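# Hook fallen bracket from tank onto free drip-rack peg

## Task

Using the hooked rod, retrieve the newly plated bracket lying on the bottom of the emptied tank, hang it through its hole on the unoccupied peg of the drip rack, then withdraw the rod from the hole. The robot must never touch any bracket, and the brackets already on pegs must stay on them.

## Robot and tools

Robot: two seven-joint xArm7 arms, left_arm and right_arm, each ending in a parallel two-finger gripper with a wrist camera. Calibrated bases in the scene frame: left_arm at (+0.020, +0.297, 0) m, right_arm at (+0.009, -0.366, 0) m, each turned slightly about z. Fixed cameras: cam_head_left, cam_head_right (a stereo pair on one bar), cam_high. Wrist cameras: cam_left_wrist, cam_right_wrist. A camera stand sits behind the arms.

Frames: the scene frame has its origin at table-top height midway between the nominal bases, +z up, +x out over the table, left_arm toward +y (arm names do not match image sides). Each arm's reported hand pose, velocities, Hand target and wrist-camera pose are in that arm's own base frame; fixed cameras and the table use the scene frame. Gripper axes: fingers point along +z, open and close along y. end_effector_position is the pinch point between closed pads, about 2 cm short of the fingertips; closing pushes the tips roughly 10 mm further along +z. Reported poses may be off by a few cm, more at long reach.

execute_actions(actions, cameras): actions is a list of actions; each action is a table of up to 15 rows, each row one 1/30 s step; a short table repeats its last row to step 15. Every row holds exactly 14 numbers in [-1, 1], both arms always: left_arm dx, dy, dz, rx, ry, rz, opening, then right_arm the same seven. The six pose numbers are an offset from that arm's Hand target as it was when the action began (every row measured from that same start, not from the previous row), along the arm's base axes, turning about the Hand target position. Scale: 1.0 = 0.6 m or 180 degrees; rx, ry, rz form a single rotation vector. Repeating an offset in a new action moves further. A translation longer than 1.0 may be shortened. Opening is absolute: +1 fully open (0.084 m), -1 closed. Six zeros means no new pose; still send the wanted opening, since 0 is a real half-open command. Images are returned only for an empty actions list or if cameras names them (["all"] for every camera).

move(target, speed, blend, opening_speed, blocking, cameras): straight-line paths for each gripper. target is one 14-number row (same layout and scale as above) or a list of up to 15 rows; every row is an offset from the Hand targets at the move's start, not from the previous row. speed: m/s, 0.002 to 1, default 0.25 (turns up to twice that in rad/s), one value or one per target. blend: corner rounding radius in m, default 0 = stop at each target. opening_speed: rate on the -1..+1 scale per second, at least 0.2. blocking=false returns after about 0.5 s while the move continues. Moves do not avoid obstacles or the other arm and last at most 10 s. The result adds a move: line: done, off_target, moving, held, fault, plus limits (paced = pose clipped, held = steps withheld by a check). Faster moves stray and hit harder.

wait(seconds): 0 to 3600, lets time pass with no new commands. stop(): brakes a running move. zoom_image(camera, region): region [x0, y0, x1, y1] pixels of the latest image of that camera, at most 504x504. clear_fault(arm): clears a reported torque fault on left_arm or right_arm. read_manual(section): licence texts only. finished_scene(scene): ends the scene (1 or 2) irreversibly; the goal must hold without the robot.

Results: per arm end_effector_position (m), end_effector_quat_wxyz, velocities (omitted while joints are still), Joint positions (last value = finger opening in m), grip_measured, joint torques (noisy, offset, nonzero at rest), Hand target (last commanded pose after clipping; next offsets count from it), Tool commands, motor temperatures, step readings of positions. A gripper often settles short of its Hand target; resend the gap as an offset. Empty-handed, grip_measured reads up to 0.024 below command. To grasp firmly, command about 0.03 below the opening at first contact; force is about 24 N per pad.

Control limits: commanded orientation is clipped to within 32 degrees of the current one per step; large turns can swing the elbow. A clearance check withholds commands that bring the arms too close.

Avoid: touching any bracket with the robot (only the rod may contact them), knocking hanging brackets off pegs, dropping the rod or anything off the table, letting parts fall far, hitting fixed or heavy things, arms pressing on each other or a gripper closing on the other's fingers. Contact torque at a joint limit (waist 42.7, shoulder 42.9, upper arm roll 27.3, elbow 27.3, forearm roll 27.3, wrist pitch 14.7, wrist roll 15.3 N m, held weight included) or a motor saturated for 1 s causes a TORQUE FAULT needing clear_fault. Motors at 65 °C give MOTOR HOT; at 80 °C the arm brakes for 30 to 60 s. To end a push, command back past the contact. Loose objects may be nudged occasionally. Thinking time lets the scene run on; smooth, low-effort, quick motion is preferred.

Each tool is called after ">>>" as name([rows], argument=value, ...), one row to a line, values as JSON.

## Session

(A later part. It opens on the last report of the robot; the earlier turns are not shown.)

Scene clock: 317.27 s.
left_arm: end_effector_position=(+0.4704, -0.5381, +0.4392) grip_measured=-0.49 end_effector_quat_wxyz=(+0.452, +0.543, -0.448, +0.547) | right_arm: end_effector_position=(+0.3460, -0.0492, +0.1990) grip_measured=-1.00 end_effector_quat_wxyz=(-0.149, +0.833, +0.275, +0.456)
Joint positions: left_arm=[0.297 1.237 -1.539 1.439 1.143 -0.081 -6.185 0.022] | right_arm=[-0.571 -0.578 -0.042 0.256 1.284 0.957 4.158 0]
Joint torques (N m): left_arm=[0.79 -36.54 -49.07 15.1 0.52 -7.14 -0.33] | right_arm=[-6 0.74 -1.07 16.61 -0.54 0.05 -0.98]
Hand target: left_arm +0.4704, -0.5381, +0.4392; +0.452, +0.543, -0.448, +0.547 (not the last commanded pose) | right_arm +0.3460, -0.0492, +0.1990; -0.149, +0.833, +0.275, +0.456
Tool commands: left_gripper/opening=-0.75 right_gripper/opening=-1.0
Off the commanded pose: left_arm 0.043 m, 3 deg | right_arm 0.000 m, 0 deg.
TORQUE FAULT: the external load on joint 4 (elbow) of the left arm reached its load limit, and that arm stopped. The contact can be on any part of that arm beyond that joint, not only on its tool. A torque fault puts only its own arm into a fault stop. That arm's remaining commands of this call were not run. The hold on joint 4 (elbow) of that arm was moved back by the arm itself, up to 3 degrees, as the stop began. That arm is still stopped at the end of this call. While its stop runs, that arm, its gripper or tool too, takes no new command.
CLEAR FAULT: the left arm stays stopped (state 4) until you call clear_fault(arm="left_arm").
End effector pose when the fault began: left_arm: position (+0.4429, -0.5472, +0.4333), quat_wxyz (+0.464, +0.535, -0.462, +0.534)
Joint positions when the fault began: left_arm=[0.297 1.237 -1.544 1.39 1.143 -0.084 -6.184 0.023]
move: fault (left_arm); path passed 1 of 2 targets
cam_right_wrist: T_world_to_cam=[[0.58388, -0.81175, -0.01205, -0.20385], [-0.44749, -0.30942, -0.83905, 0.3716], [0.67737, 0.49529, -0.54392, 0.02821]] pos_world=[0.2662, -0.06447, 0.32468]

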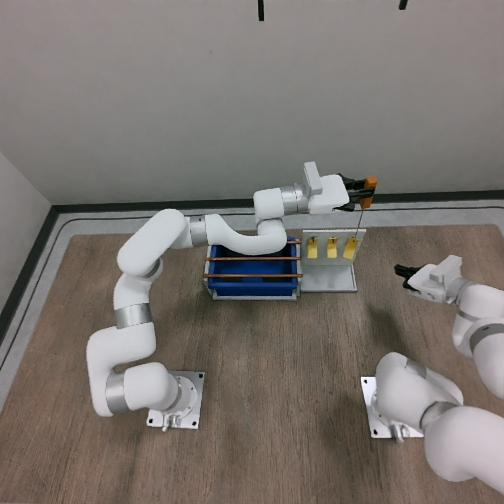

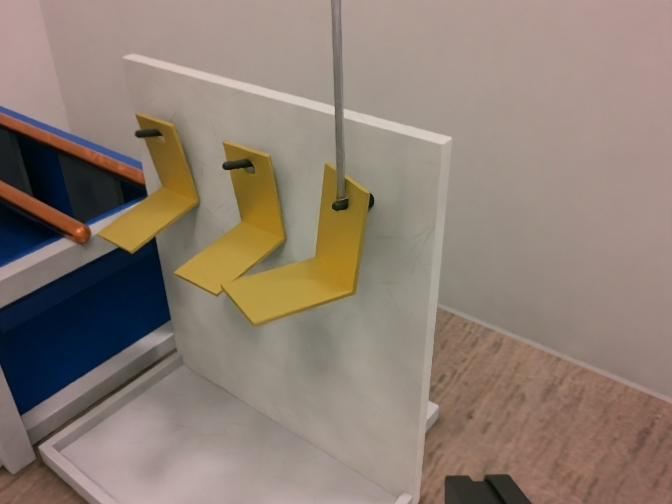

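>>> clear_fault(arm="left_arm", cameras=["cam_high","cam_head_left"])

>>> zoom_image(camera="cam_high", region=[120, 60, 420, 320])

Scene clock: 319.07 s.
left_arm: end_effector_position=(+0.4702, -0.5384, +0.4376) grip_measured=-0.49 end_effector_quat_wxyz=(+0.452, +0.544, -0.448, +0.546) | right_arm: end_effector_position=(+0.3460, -0.0492, +0.1990) grip_measured=-1.00 end_effector_quat_wxyz=(-0.149, +0.833, +0.275, +0.456)
Joint positions: left_arm=[0.297 1.238 -1.538 1.438 1.143 -0.08 -6.185 0.022] | right_arm=[-0.571 -0.578 -0.042 0.256 1.284 0.957 4.158 0]
Joint torques (N m): left_arm=[0.47 -30.81 -33.35 8.41 0.31 -3.78 0.07] | right_arm=[-5.71 0.76 -1.02 16.74 -0.6 0.02 -0.92]
Hand target: left_arm +0.4702, -0.5384, +0.4376; +0.452, +0.544, -0.448, +0.546 (not the last commanded pose) | right_arm +0.3460, -0.0492, +0.1990; -0.149, +0.833, +0.275, +0.456
Tool commands: left_gripper/opening=-0.75 right_gripper/opening=-1.0
Off the commanded pose: left_arm 0.043 m, 3 deg | right_arm 0.000 m, 0 deg.
TORQUE FAULT, CONTINUED: the left arm's stop, for the torque fault of joint 4 (elbow) that an earlier result reported, is over. The call counts as one of the actions that you can send in this scene. The hold on joint 4 (elbow) of that arm was moved back by the arm itself, up to 3 degrees, as the stop began, but later a load was on that arm, so every hold on that arm was set again where that arm then was. That arm's target is now where it stood when the stop ended, not its last command. That arm's gripper keeps its grip as last carried out, and that arm accepts commands again: back off and push less far.
CLEAR FAULT: your call cleared the left arm's torque fault. If a joint's load stays at its limit, that arm stops again at once.
Images, in order (width x height): cam_head_left 504x504, cam_high 504x504.

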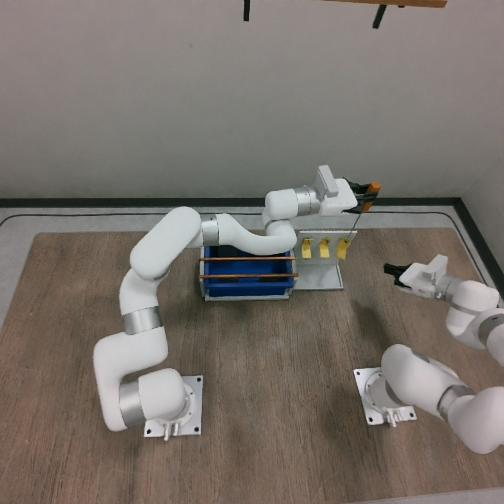

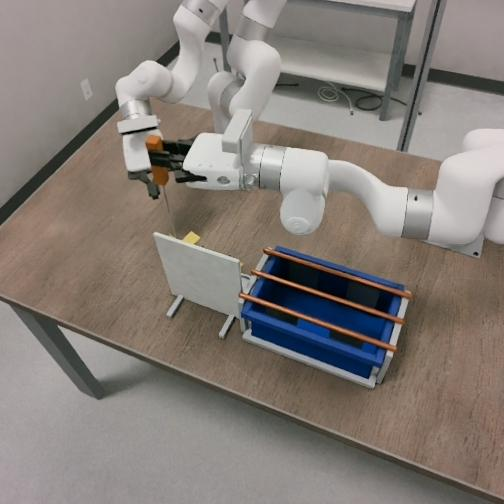

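Scaled by 1.680 from the camera's image (finer frame: 720x720).

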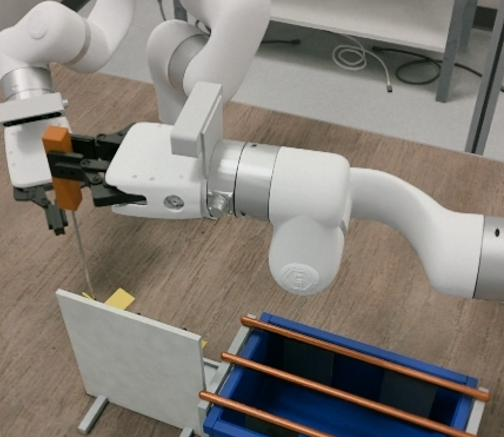

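>>> move(target=[-0.0107,-0.0102,-0.0068,0.0015,0.0011,-0.0157,-0.75,0,0,0,0,0,0,-1], speed=0.03, cameras=["cam_head_right","cam_right_wrist"])

>>> zoom_image(camera="cam_right_wrist", region=[290, 160, 390, 240])

Scene clock: 329.47 s.
left_arm: end_effector_position=(+0.4638, -0.5445, +0.4335) grip_measured=-0.50 end_effector_quat_wxyz=(+0.465, +0.535, -0.462, +0.533) | right_arm: end_effector_position=(+0.3460, -0.0492, +0.1990) grip_measured=-1.00 end_effector_quat_wxyz=(-0.149, +0.833, +0.275, +0.456)
Joint positions: left_arm=[0.284 1.348 -1.622 1.44 1.133 0.021 -6.079 0.022] | right_arm=[-0.571 -0.578 -0.042 0.256 1.284 0.957 4.158 0]
Joint torques (N m): left_arm=[-5.84 -23.71 -28.24 5.41 -0.9 -0.47 1.87] | right_arm=[-5.63 0.68 -0.94 16.78 -0.54 -0.04 -0.89]
Hand target: left_arm +0.4638, -0.5445, +0.4335; +0.465, +0.535, -0.462, +0.533 | right_arm +0.3460, -0.0492, +0.1990; -0.149, +0.833, +0.275, +0.456
Off the commanded pose: left_arm 0.000 m, 0 deg | right_arm 0.000 m, 0 deg.
move: done
cam_right_wrist: T_world_to_cam=[[0.58388, -0.81175, -0.01205, -0.20385], [-0.44749, -0.30942, -0.83905, 0.3716], [0.67737, 0.49529, -0.54392, 0.02821]] pos_world=[0.2662, -0.06447, 0.32468]

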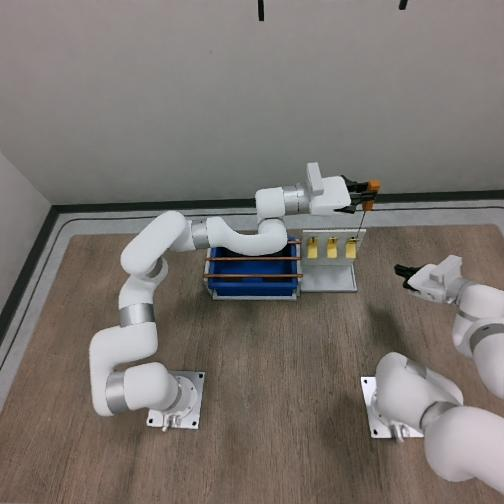

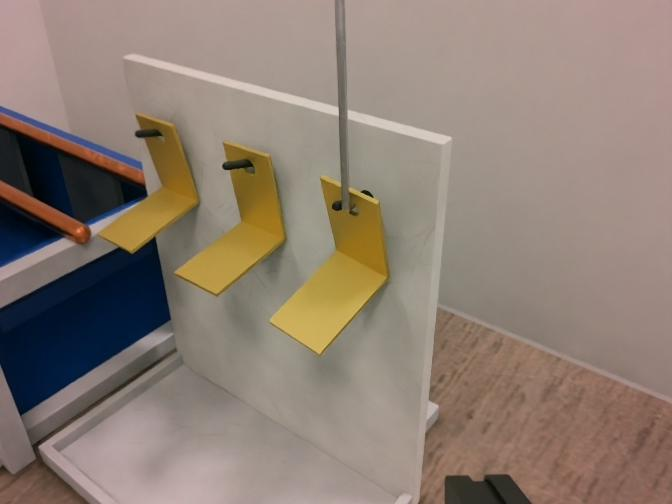

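Scaled by 5.040 from the camera's image (finer frame: 960x720).

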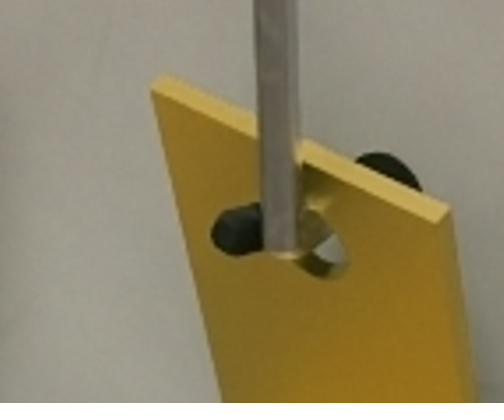

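>>> move([
  [0,0,-0.003,0,0,0,-0.75,0,0,0,0,0,0,-1],
  [-0.007,-0.001,-0.003,0,0,0,-0.75,0,0,0,0,0,0,-1],
], speed=0.02, cameras=["cam_head_right","cam_right_wrist"])

>>> zoom_image(camera="cam_right_wrist", region=[290, 160, 390, 240])

Scene clock: 354.40 s.
left_arm: end_effector_position=(+0.4596, -0.5451, +0.4317) grip_measured=-0.50 end_effector_quat_wxyz=(+0.465, +0.535, -0.462, +0.533) | right_arm: end_effector_position=(+0.3460, -0.0492, +0.1990) grip_measured=-1.00 end_effector_quat_wxyz=(-0.149, +0.833, +0.275, +0.456)
Joint positions: left_arm=[0.288 1.331 -1.606 1.429 1.14 0 -6.099 0.022] | right_arm=[-0.571 -0.578 -0.042 0.256 1.284 0.957 4.158 0]
Joint torques (N m): left_arm=[6.5 -36.94 -23.1 1.49 1.82 -2.79 -1.9] | right_arm=[-5.71 0.62 -0.77 16.85 -0.6 -0.02 -0.87]
Hand target: left_arm +0.4596, -0.5451, +0.4317; +0.465, +0.535, -0.462, +0.533 | right_arm +0.3460, -0.0492, +0.1990; -0.149, +0.833, +0.275, +0.456
Off the commanded pose: left_arm 0.000 m, 0 deg | right_arm 0.000 m, 0 deg.
move: done
cam_right_wrist: T_world_to_cam=[[0.58388, -0.81175, -0.01205, -0.20385], [-0.44749, -0.30942, -0.83905, 0.3716], [0.67737, 0.49529, -0.54392, 0.02821]] pos_world=[0.2662, -0.06447, 0.32468]

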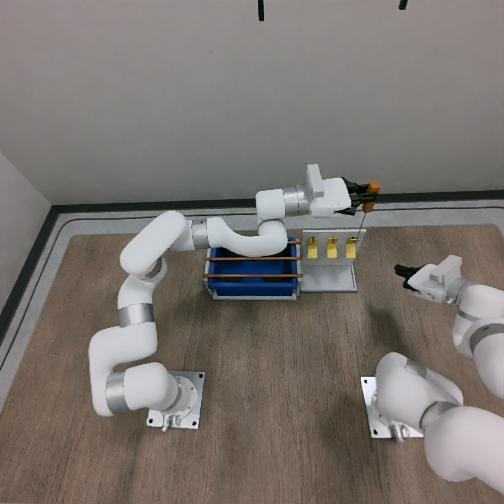

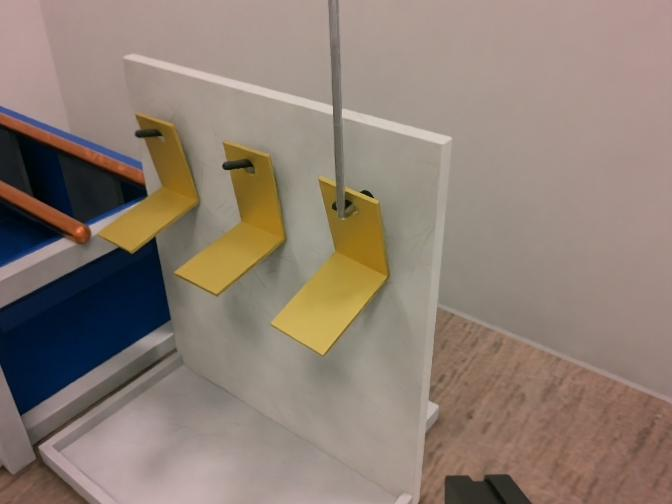

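Scaled by 5.040 from the camera's image (finer frame: 960x720).

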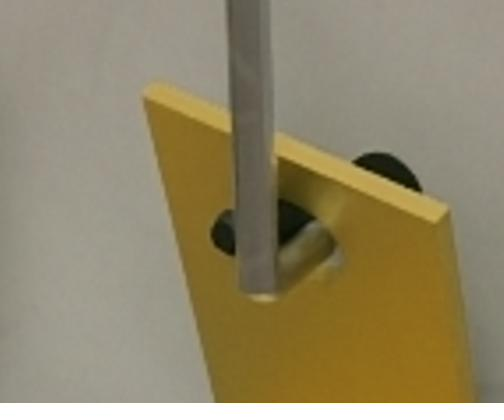

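>>> move(target=[-0.0083,-0.0012,0,0,0,0,-0.75,0,0,0,0,0,0,-1], speed=0.02, cameras=["cam_right_wrist"])

>>> zoom_image(camera="cam_right_wrist", region=[290, 160, 390, 240])

Scene clock: 362.40 s.
left_arm: end_effector_position=(+0.4546, -0.5459, +0.4317) grip_measured=-0.50 end_effector_quat_wxyz=(+0.465, +0.535, -0.462, +0.533) | right_arm: end_effector_position=(+0.3460, -0.0492, +0.1990) grip_measured=-1.00 end_effector_quat_wxyz=(-0.149, +0.833, +0.275, +0.456)
Joint positions: left_arm=[0.291 1.308 -1.589 1.417 1.145 -0.022 -6.125 0.022] | right_arm=[-0.571 -0.578 -0.042 0.256 1.284 0.957 4.158 0]
Joint torques (N m): left_arm=[6.35 -36.5 -22.87 2.02 1.79 -2.61 -1.79] | right_arm=[-5.66 0.52 -0.71 17.03 -0.61 0.01 -0.9]
Hand target: left_arm +0.4546, -0.5459, +0.4317; +0.465, +0.535, -0.462, +0.533 | right_arm +0.3460, -0.0492, +0.1990; -0.149, +0.833, +0.275, +0.456
Off the commanded pose: left_arm 0.000 m, 0 deg | right_arm 0.000 m, 0 deg.
move: done
cam_right_wrist: T_world_to_cam=[[0.58388, -0.81175, -0.01205, -0.20385], [-0.44749, -0.30942, -0.83905, 0.3716], [0.67737, 0.49529, -0.54392, 0.02821]] pos_world=[0.2662, -0.06447, 0.32468]

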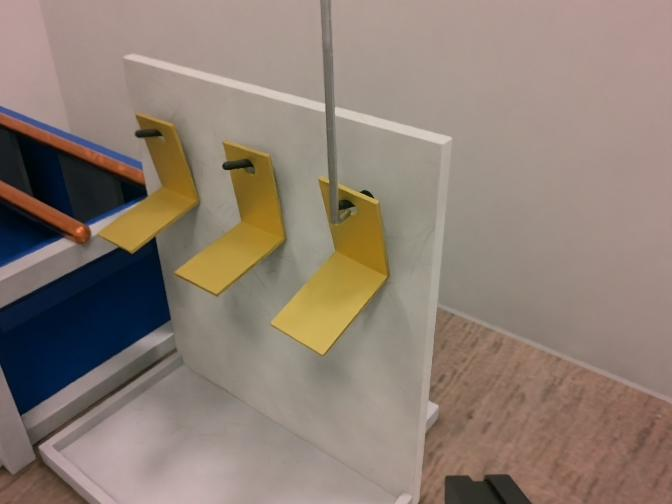

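Scaled by 5.040 from the camera's image (finer frame: 960x720).

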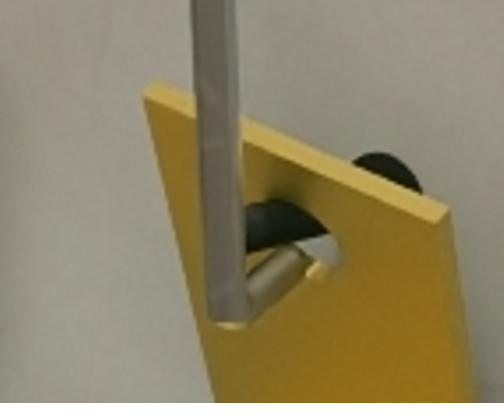

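>>> move(target=[-0.0083,-0.0012,0,0,0,0,-0.75,0,0,0,0,0,0,-1], speed=0.02, cameras=["cam_right_wrist"])

>>> zoom_image(camera="cam_right_wrist", region=[290, 160, 390, 240])

Scene clock: 364.90 s.
left_arm: end_effector_position=(+0.4497, -0.5466, +0.4317) grip_measured=-0.50 end_effector_quat_wxyz=(+0.465, +0.535, -0.462, +0.533) | right_arm: end_effector_position=(+0.3460, -0.0492, +0.1990) grip_measured=-1.00 end_effector_quat_wxyz=(-0.149, +0.833, +0.275, +0.456)
Joint positions: left_arm=[0.293 1.282 -1.572 1.406 1.148 -0.046 -6.15 0.022] | right_arm=[-0.571 -0.578 -0.042 0.256 1.284 0.957 4.158 0]
Joint torques (N m): left_arm=[6.6 -36 -22.88 2.25 1.52 -2.59 -1.91] | right_arm=[-5.45 0.56 -0.67 17.09 -0.56 -0.07 -0.88]
Hand target: left_arm +0.4496, -0.5466, +0.4317; +0.465, +0.535, -0.462, +0.533 | right_arm +0.3460, -0.0492, +0.1990; -0.149, +0.833, +0.275, +0.456
Off the commanded pose: left_arm 0.000 m, 0 deg | right_arm 0.000 m, 0 deg.
move: done
cam_right_wrist: T_world_to_cam=[[0.58388, -0.81175, -0.01205, -0.20385], [-0.44749, -0.30942, -0.83905, 0.3716], [0.67737, 0.49529, -0.54392, 0.02821]] pos_world=[0.2662, -0.06447, 0.32468]

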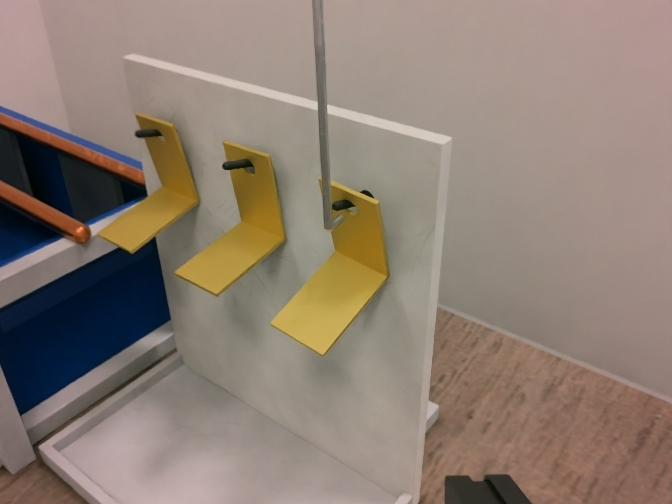

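Scaled by 5.040 from the camera's image (finer frame: 960x720).

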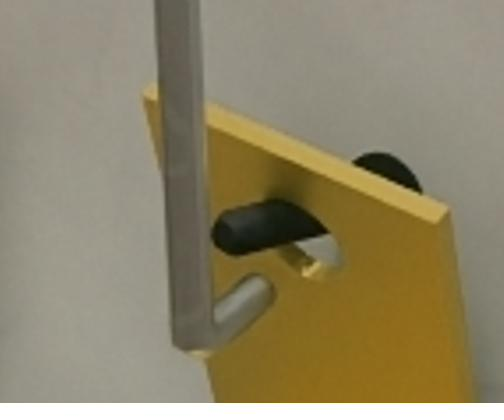

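>>> move([
  [-0.1,-0.0145,0,0,0,0,-0.75,0,0,0,0,0,0,-1],
  [-0.1,-0.0145,0.12,0,0,0,-0.75,0,0,0,0,0,0,-1],
], speed=[0.04,0.1], cameras=["cam_right_wrist","cam_high"])

>>> zoom_image(camera="cam_right_wrist", region=[290, 160, 390, 240])

Scene clock: 371.80 s.
left_arm: end_effector_position=(+0.3898, -0.5552, +0.5037) grip_measured=-0.50 end_effector_quat_wxyz=(+0.465, +0.535, -0.462, +0.533) | right_arm: end_effector_position=(+0.3460, -0.0492, +0.1990) grip_measured=-1.00 end_effector_quat_wxyz=(-0.149, +0.833, +0.275, +0.456)
Joint positions: left_arm=[0.326 0.946 -1.55 1.329 0.957 -0.157 -6.282 0.022] | right_arm=[-0.571 -0.578 -0.042 0.256 1.284 0.957 4.158 0]
Joint torques (N m): left_arm=[-5.3 -16.45 -24.12 10.62 1.56 -0.42 1.73] | right_arm=[-5.67 0.51 -0.58 17.16 -0.54 -0.11 -0.85]
Hand target: left_arm +0.3896, -0.5553, +0.5037; +0.465, +0.535, -0.462, +0.533 | right_arm +0.3460, -0.0492, +0.1990; -0.149, +0.833, +0.275, +0.456
Off the commanded pose: left_arm 0.000 m, 0 deg | right_arm 0.000 m, 0 deg.
move: done
cam_right_wrist: T_world_to_cam=[[0.58388, -0.81175, -0.01205, -0.20385], [-0.44749, -0.30942, -0.83905, 0.3716], [0.67737, 0.49529, -0.54392, 0.02821]] pos_world=[0.2662, -0.06447, 0.32468]
Images, in order (width x height): cam_high 504x504, cam_right_wrist 672x504.

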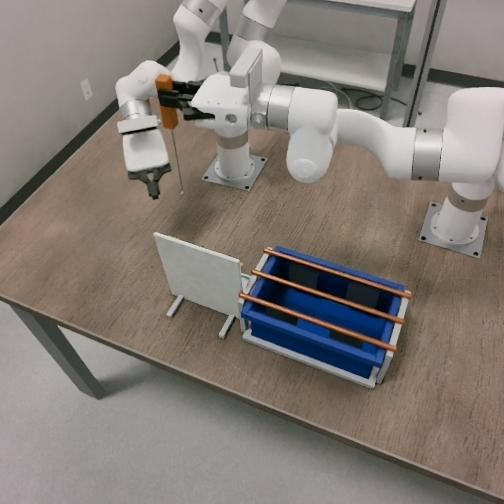

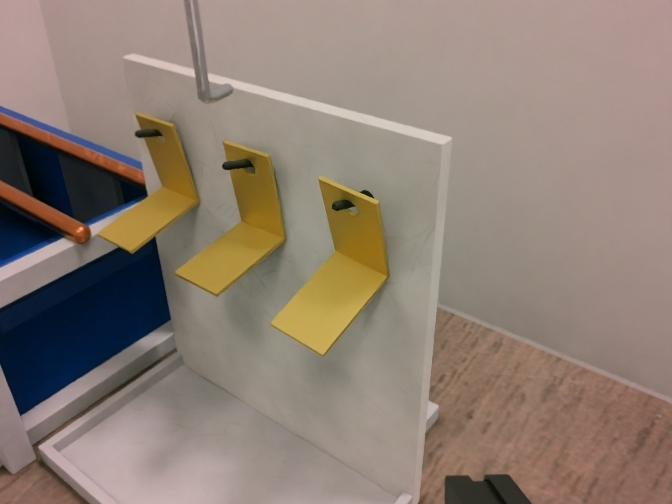

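Scaled by 5.040 from the camera's image (finer frame: 960x720).

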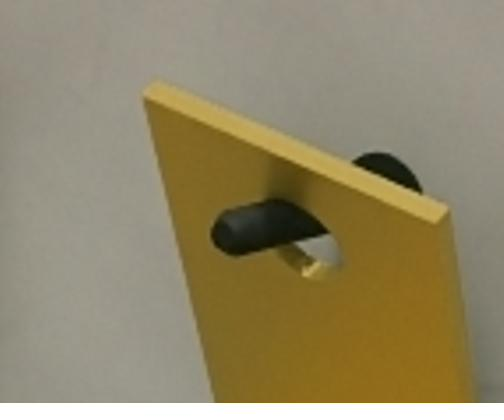

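>>> move([
  [-0.2,0.42,0,0,0,0,-0.75,0,0,0,0,0,0,-1],
  [-0.2,0.42,-0.1,0.2475,0.035,0,-0.75,0,0,0,0,0,0,-1],
  [-0.2,0.42,-0.3,0.495,0.07,0,-0.75,0,0,0,0,0,0,-1],
], speed=[0.12,0.3,0.3], blend=[0.03,0.03,0], cameras=["cam_high","cam_head_left"])

Scene clock: 382.47 s.
left_arm: end_effector_position=(+0.2697, -0.3033, +0.3237) grip_measured=-0.50 end_effector_quat_wxyz=(+0.000, +0.757, -0.654, +0.000) | right_arm: end_effector_position=(+0.3460, -0.0492, +0.1990) grip_measured=-1.00 end_effector_quat_wxyz=(-0.149, +0.833, +0.275, +0.456)
Joint positions: left_arm=[0.99 0.579 -2.147 1.158 0.478 1.508 -6.131 0.022] | right_arm=[-0.571 -0.578 -0.042 0.256 1.284 0.957 4.158 0]
Joint torques (N m): left_arm=[-5.56 -8.73 -8.91 14.68 -1.08 -0.05 1.79] | right_arm=[-5.48 0.4 -0.39 17.17 -0.67 -0.12 -0.86]
Hand target: left_arm +0.2696, -0.3033, +0.3237; +0.000, +0.757, -0.654, +0.000 | right_arm +0.3460, -0.0492, +0.1990; -0.149, +0.833, +0.275, +0.456
Off the commanded pose: left_arm 0.000 m, 0 deg | right_arm 0.000 m, 0 deg.
move: done
Images, in order (width x height): cam_head_left 504x504, cam_high 504x504.

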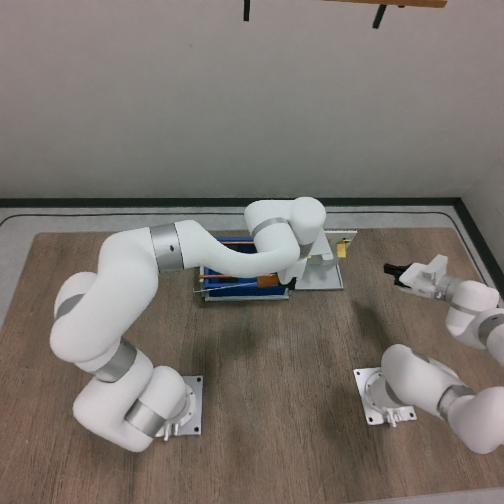

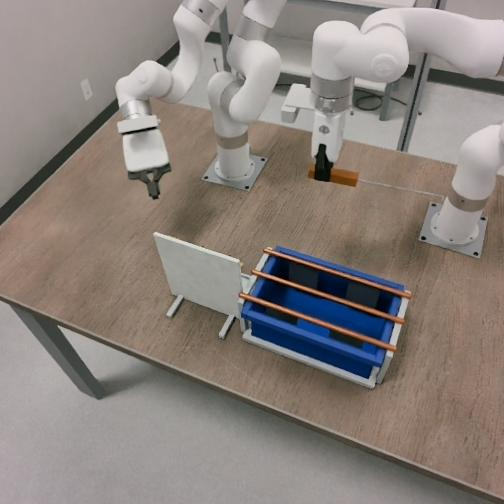

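>>> move([
  [0,0,-0.45,0,0,0,-0.75,0,0,0,0,0,0,-1],
  [0,0,-0.4895,0,0,0,-0.75,0,0,0,0,0,0,-1],
], speed=[0.15,0.03], blend=[0.005,0], cameras=["cam_high"])

>>> move([
  [0,0,0,0,0,0,0.2,0,0,0,0,0,0,-1],
  [0,0,0.2,0,0,0,0.2,0,0,0,0,0,0,-1],
], speed=0.1, opening_speed=0.7, cameras=["cam_high","cam_right_wrist"])

>>> zoom_image(camera="cam_right_wrist", region=[270, 140, 430, 268])

Scene clock: 390.03 s.
left_arm: end_effector_position=(+0.2697, -0.3033, +0.0300) grip_measured=-0.50 end_effector_quat_wxyz=(+0.000, +0.757, -0.654, +0.000) | right_arm: end_effector_position=(+0.3460, -0.0492, +0.1990) grip_measured=-1.00 end_effector_quat_wxyz=(-0.149, +0.833, +0.275, +0.456)
Joint positions: left_arm=[0.411 0.511 -1.204 0.711 0.81 0.683 -6.285 0.022] | right_arm=[-0.571 -0.578 -0.042 0.256 1.284 0.957 4.158 0]
Joint torques (N m): left_arm=[-5.75 -21.46 -8.27 7.03 -1.1 -2.35 -1.83] | right_arm=[-5.47 0.32 -0.33 17.07 -0.56 -0.1 -0.83]
Hand target: left_arm +0.2696, -0.3033, +0.0300; +0.000, +0.757, -0.654, +0.000 | right_arm +0.3460, -0.0492, +0.1990; -0.149, +0.833, +0.275, +0.456
Off the commanded pose: left_arm 0.000 m, 0 deg | right_arm 0.000 m, 0 deg.
joint sent to its limit (left arm) — joint 7 (wrist roll), lower limit. The joint targets still meet the commanded pose.
move: done

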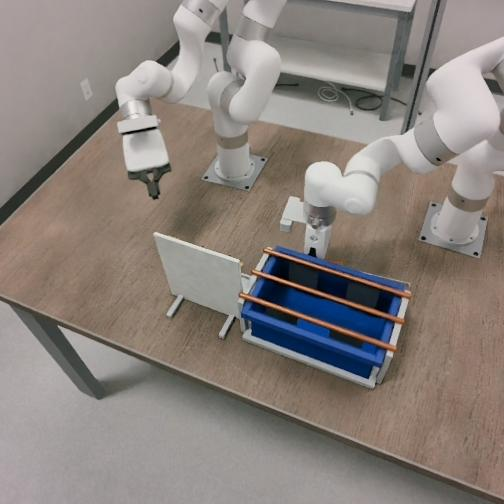

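Scene clock: 393.23 s.
left_arm: end_effector_position=(+0.2696, -0.3033, +0.1500) grip_measured=+0.19 end_effector_quat_wxyz=(+0.000, +0.757, -0.654, +0.000) | right_arm: end_effector_position=(+0.3460, -0.0492, +0.1990) grip_measured=-1.00 end_effector_quat_wxyz=(-0.149, +0.833, +0.275, +0.456)
Joint positions: left_arm=[0.91 0.491 -1.829 0.782 0.573 0.999 -6.146 0.052] | right_arm=[-0.571 -0.578 -0.042 0.256 1.284 0.957 4.158 0]
Joint torques (N m): left_arm=[6.45 4.25 -12.84 13.99 -0.1 -0.12 -1.89] | right_arm=[-5.43 0.46 -0.34 17.18 -0.61 -0.12 -0.88]
Hand target: left_arm +0.2696, -0.3033, +0.1500; +0.000, +0.757, -0.654, +0.000 | right_arm +0.3460, -0.0492, +0.1990; -0.149, +0.833, +0.275, +0.456
Off the commanded pose: left_arm 0.000 m, 0 deg | right_arm 0.000 m, 0 deg.
move: done
cam_right_wrist: T_world_to_cam=[[0.58388, -0.81175, -0.01205, -0.20385], [-0.44749, -0.30942, -0.83905, 0.3716], [0.67737, 0.49529, -0.54392, 0.02821]] pos_world=[0.2662, -0.06447, 0.32468]

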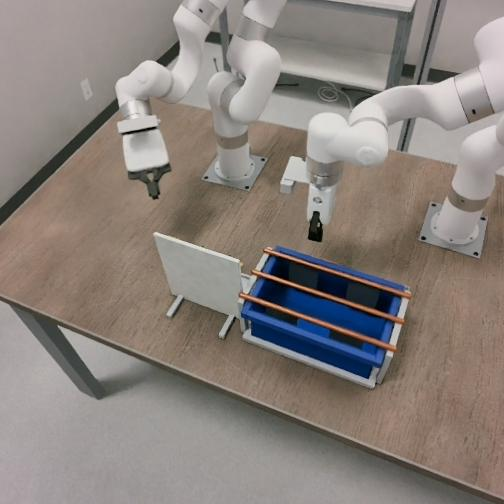

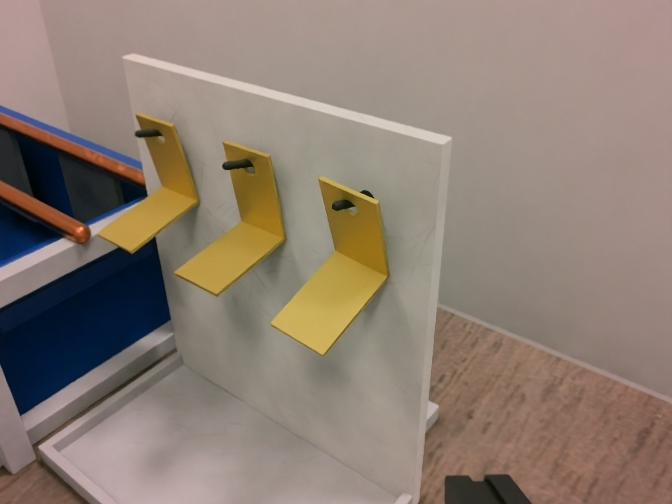

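Scaled by 3.150 from the camera's image (finer frame: 960x720).

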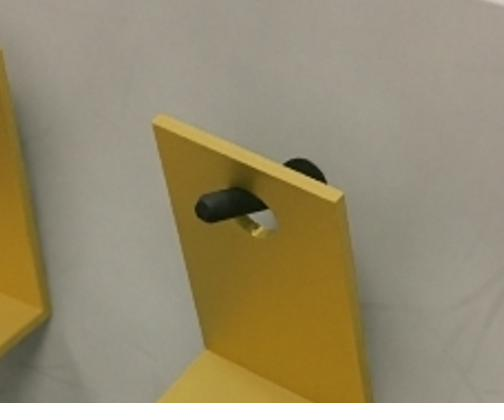

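>>> finished_scene(scene=1)

The scene is finished: the task was done.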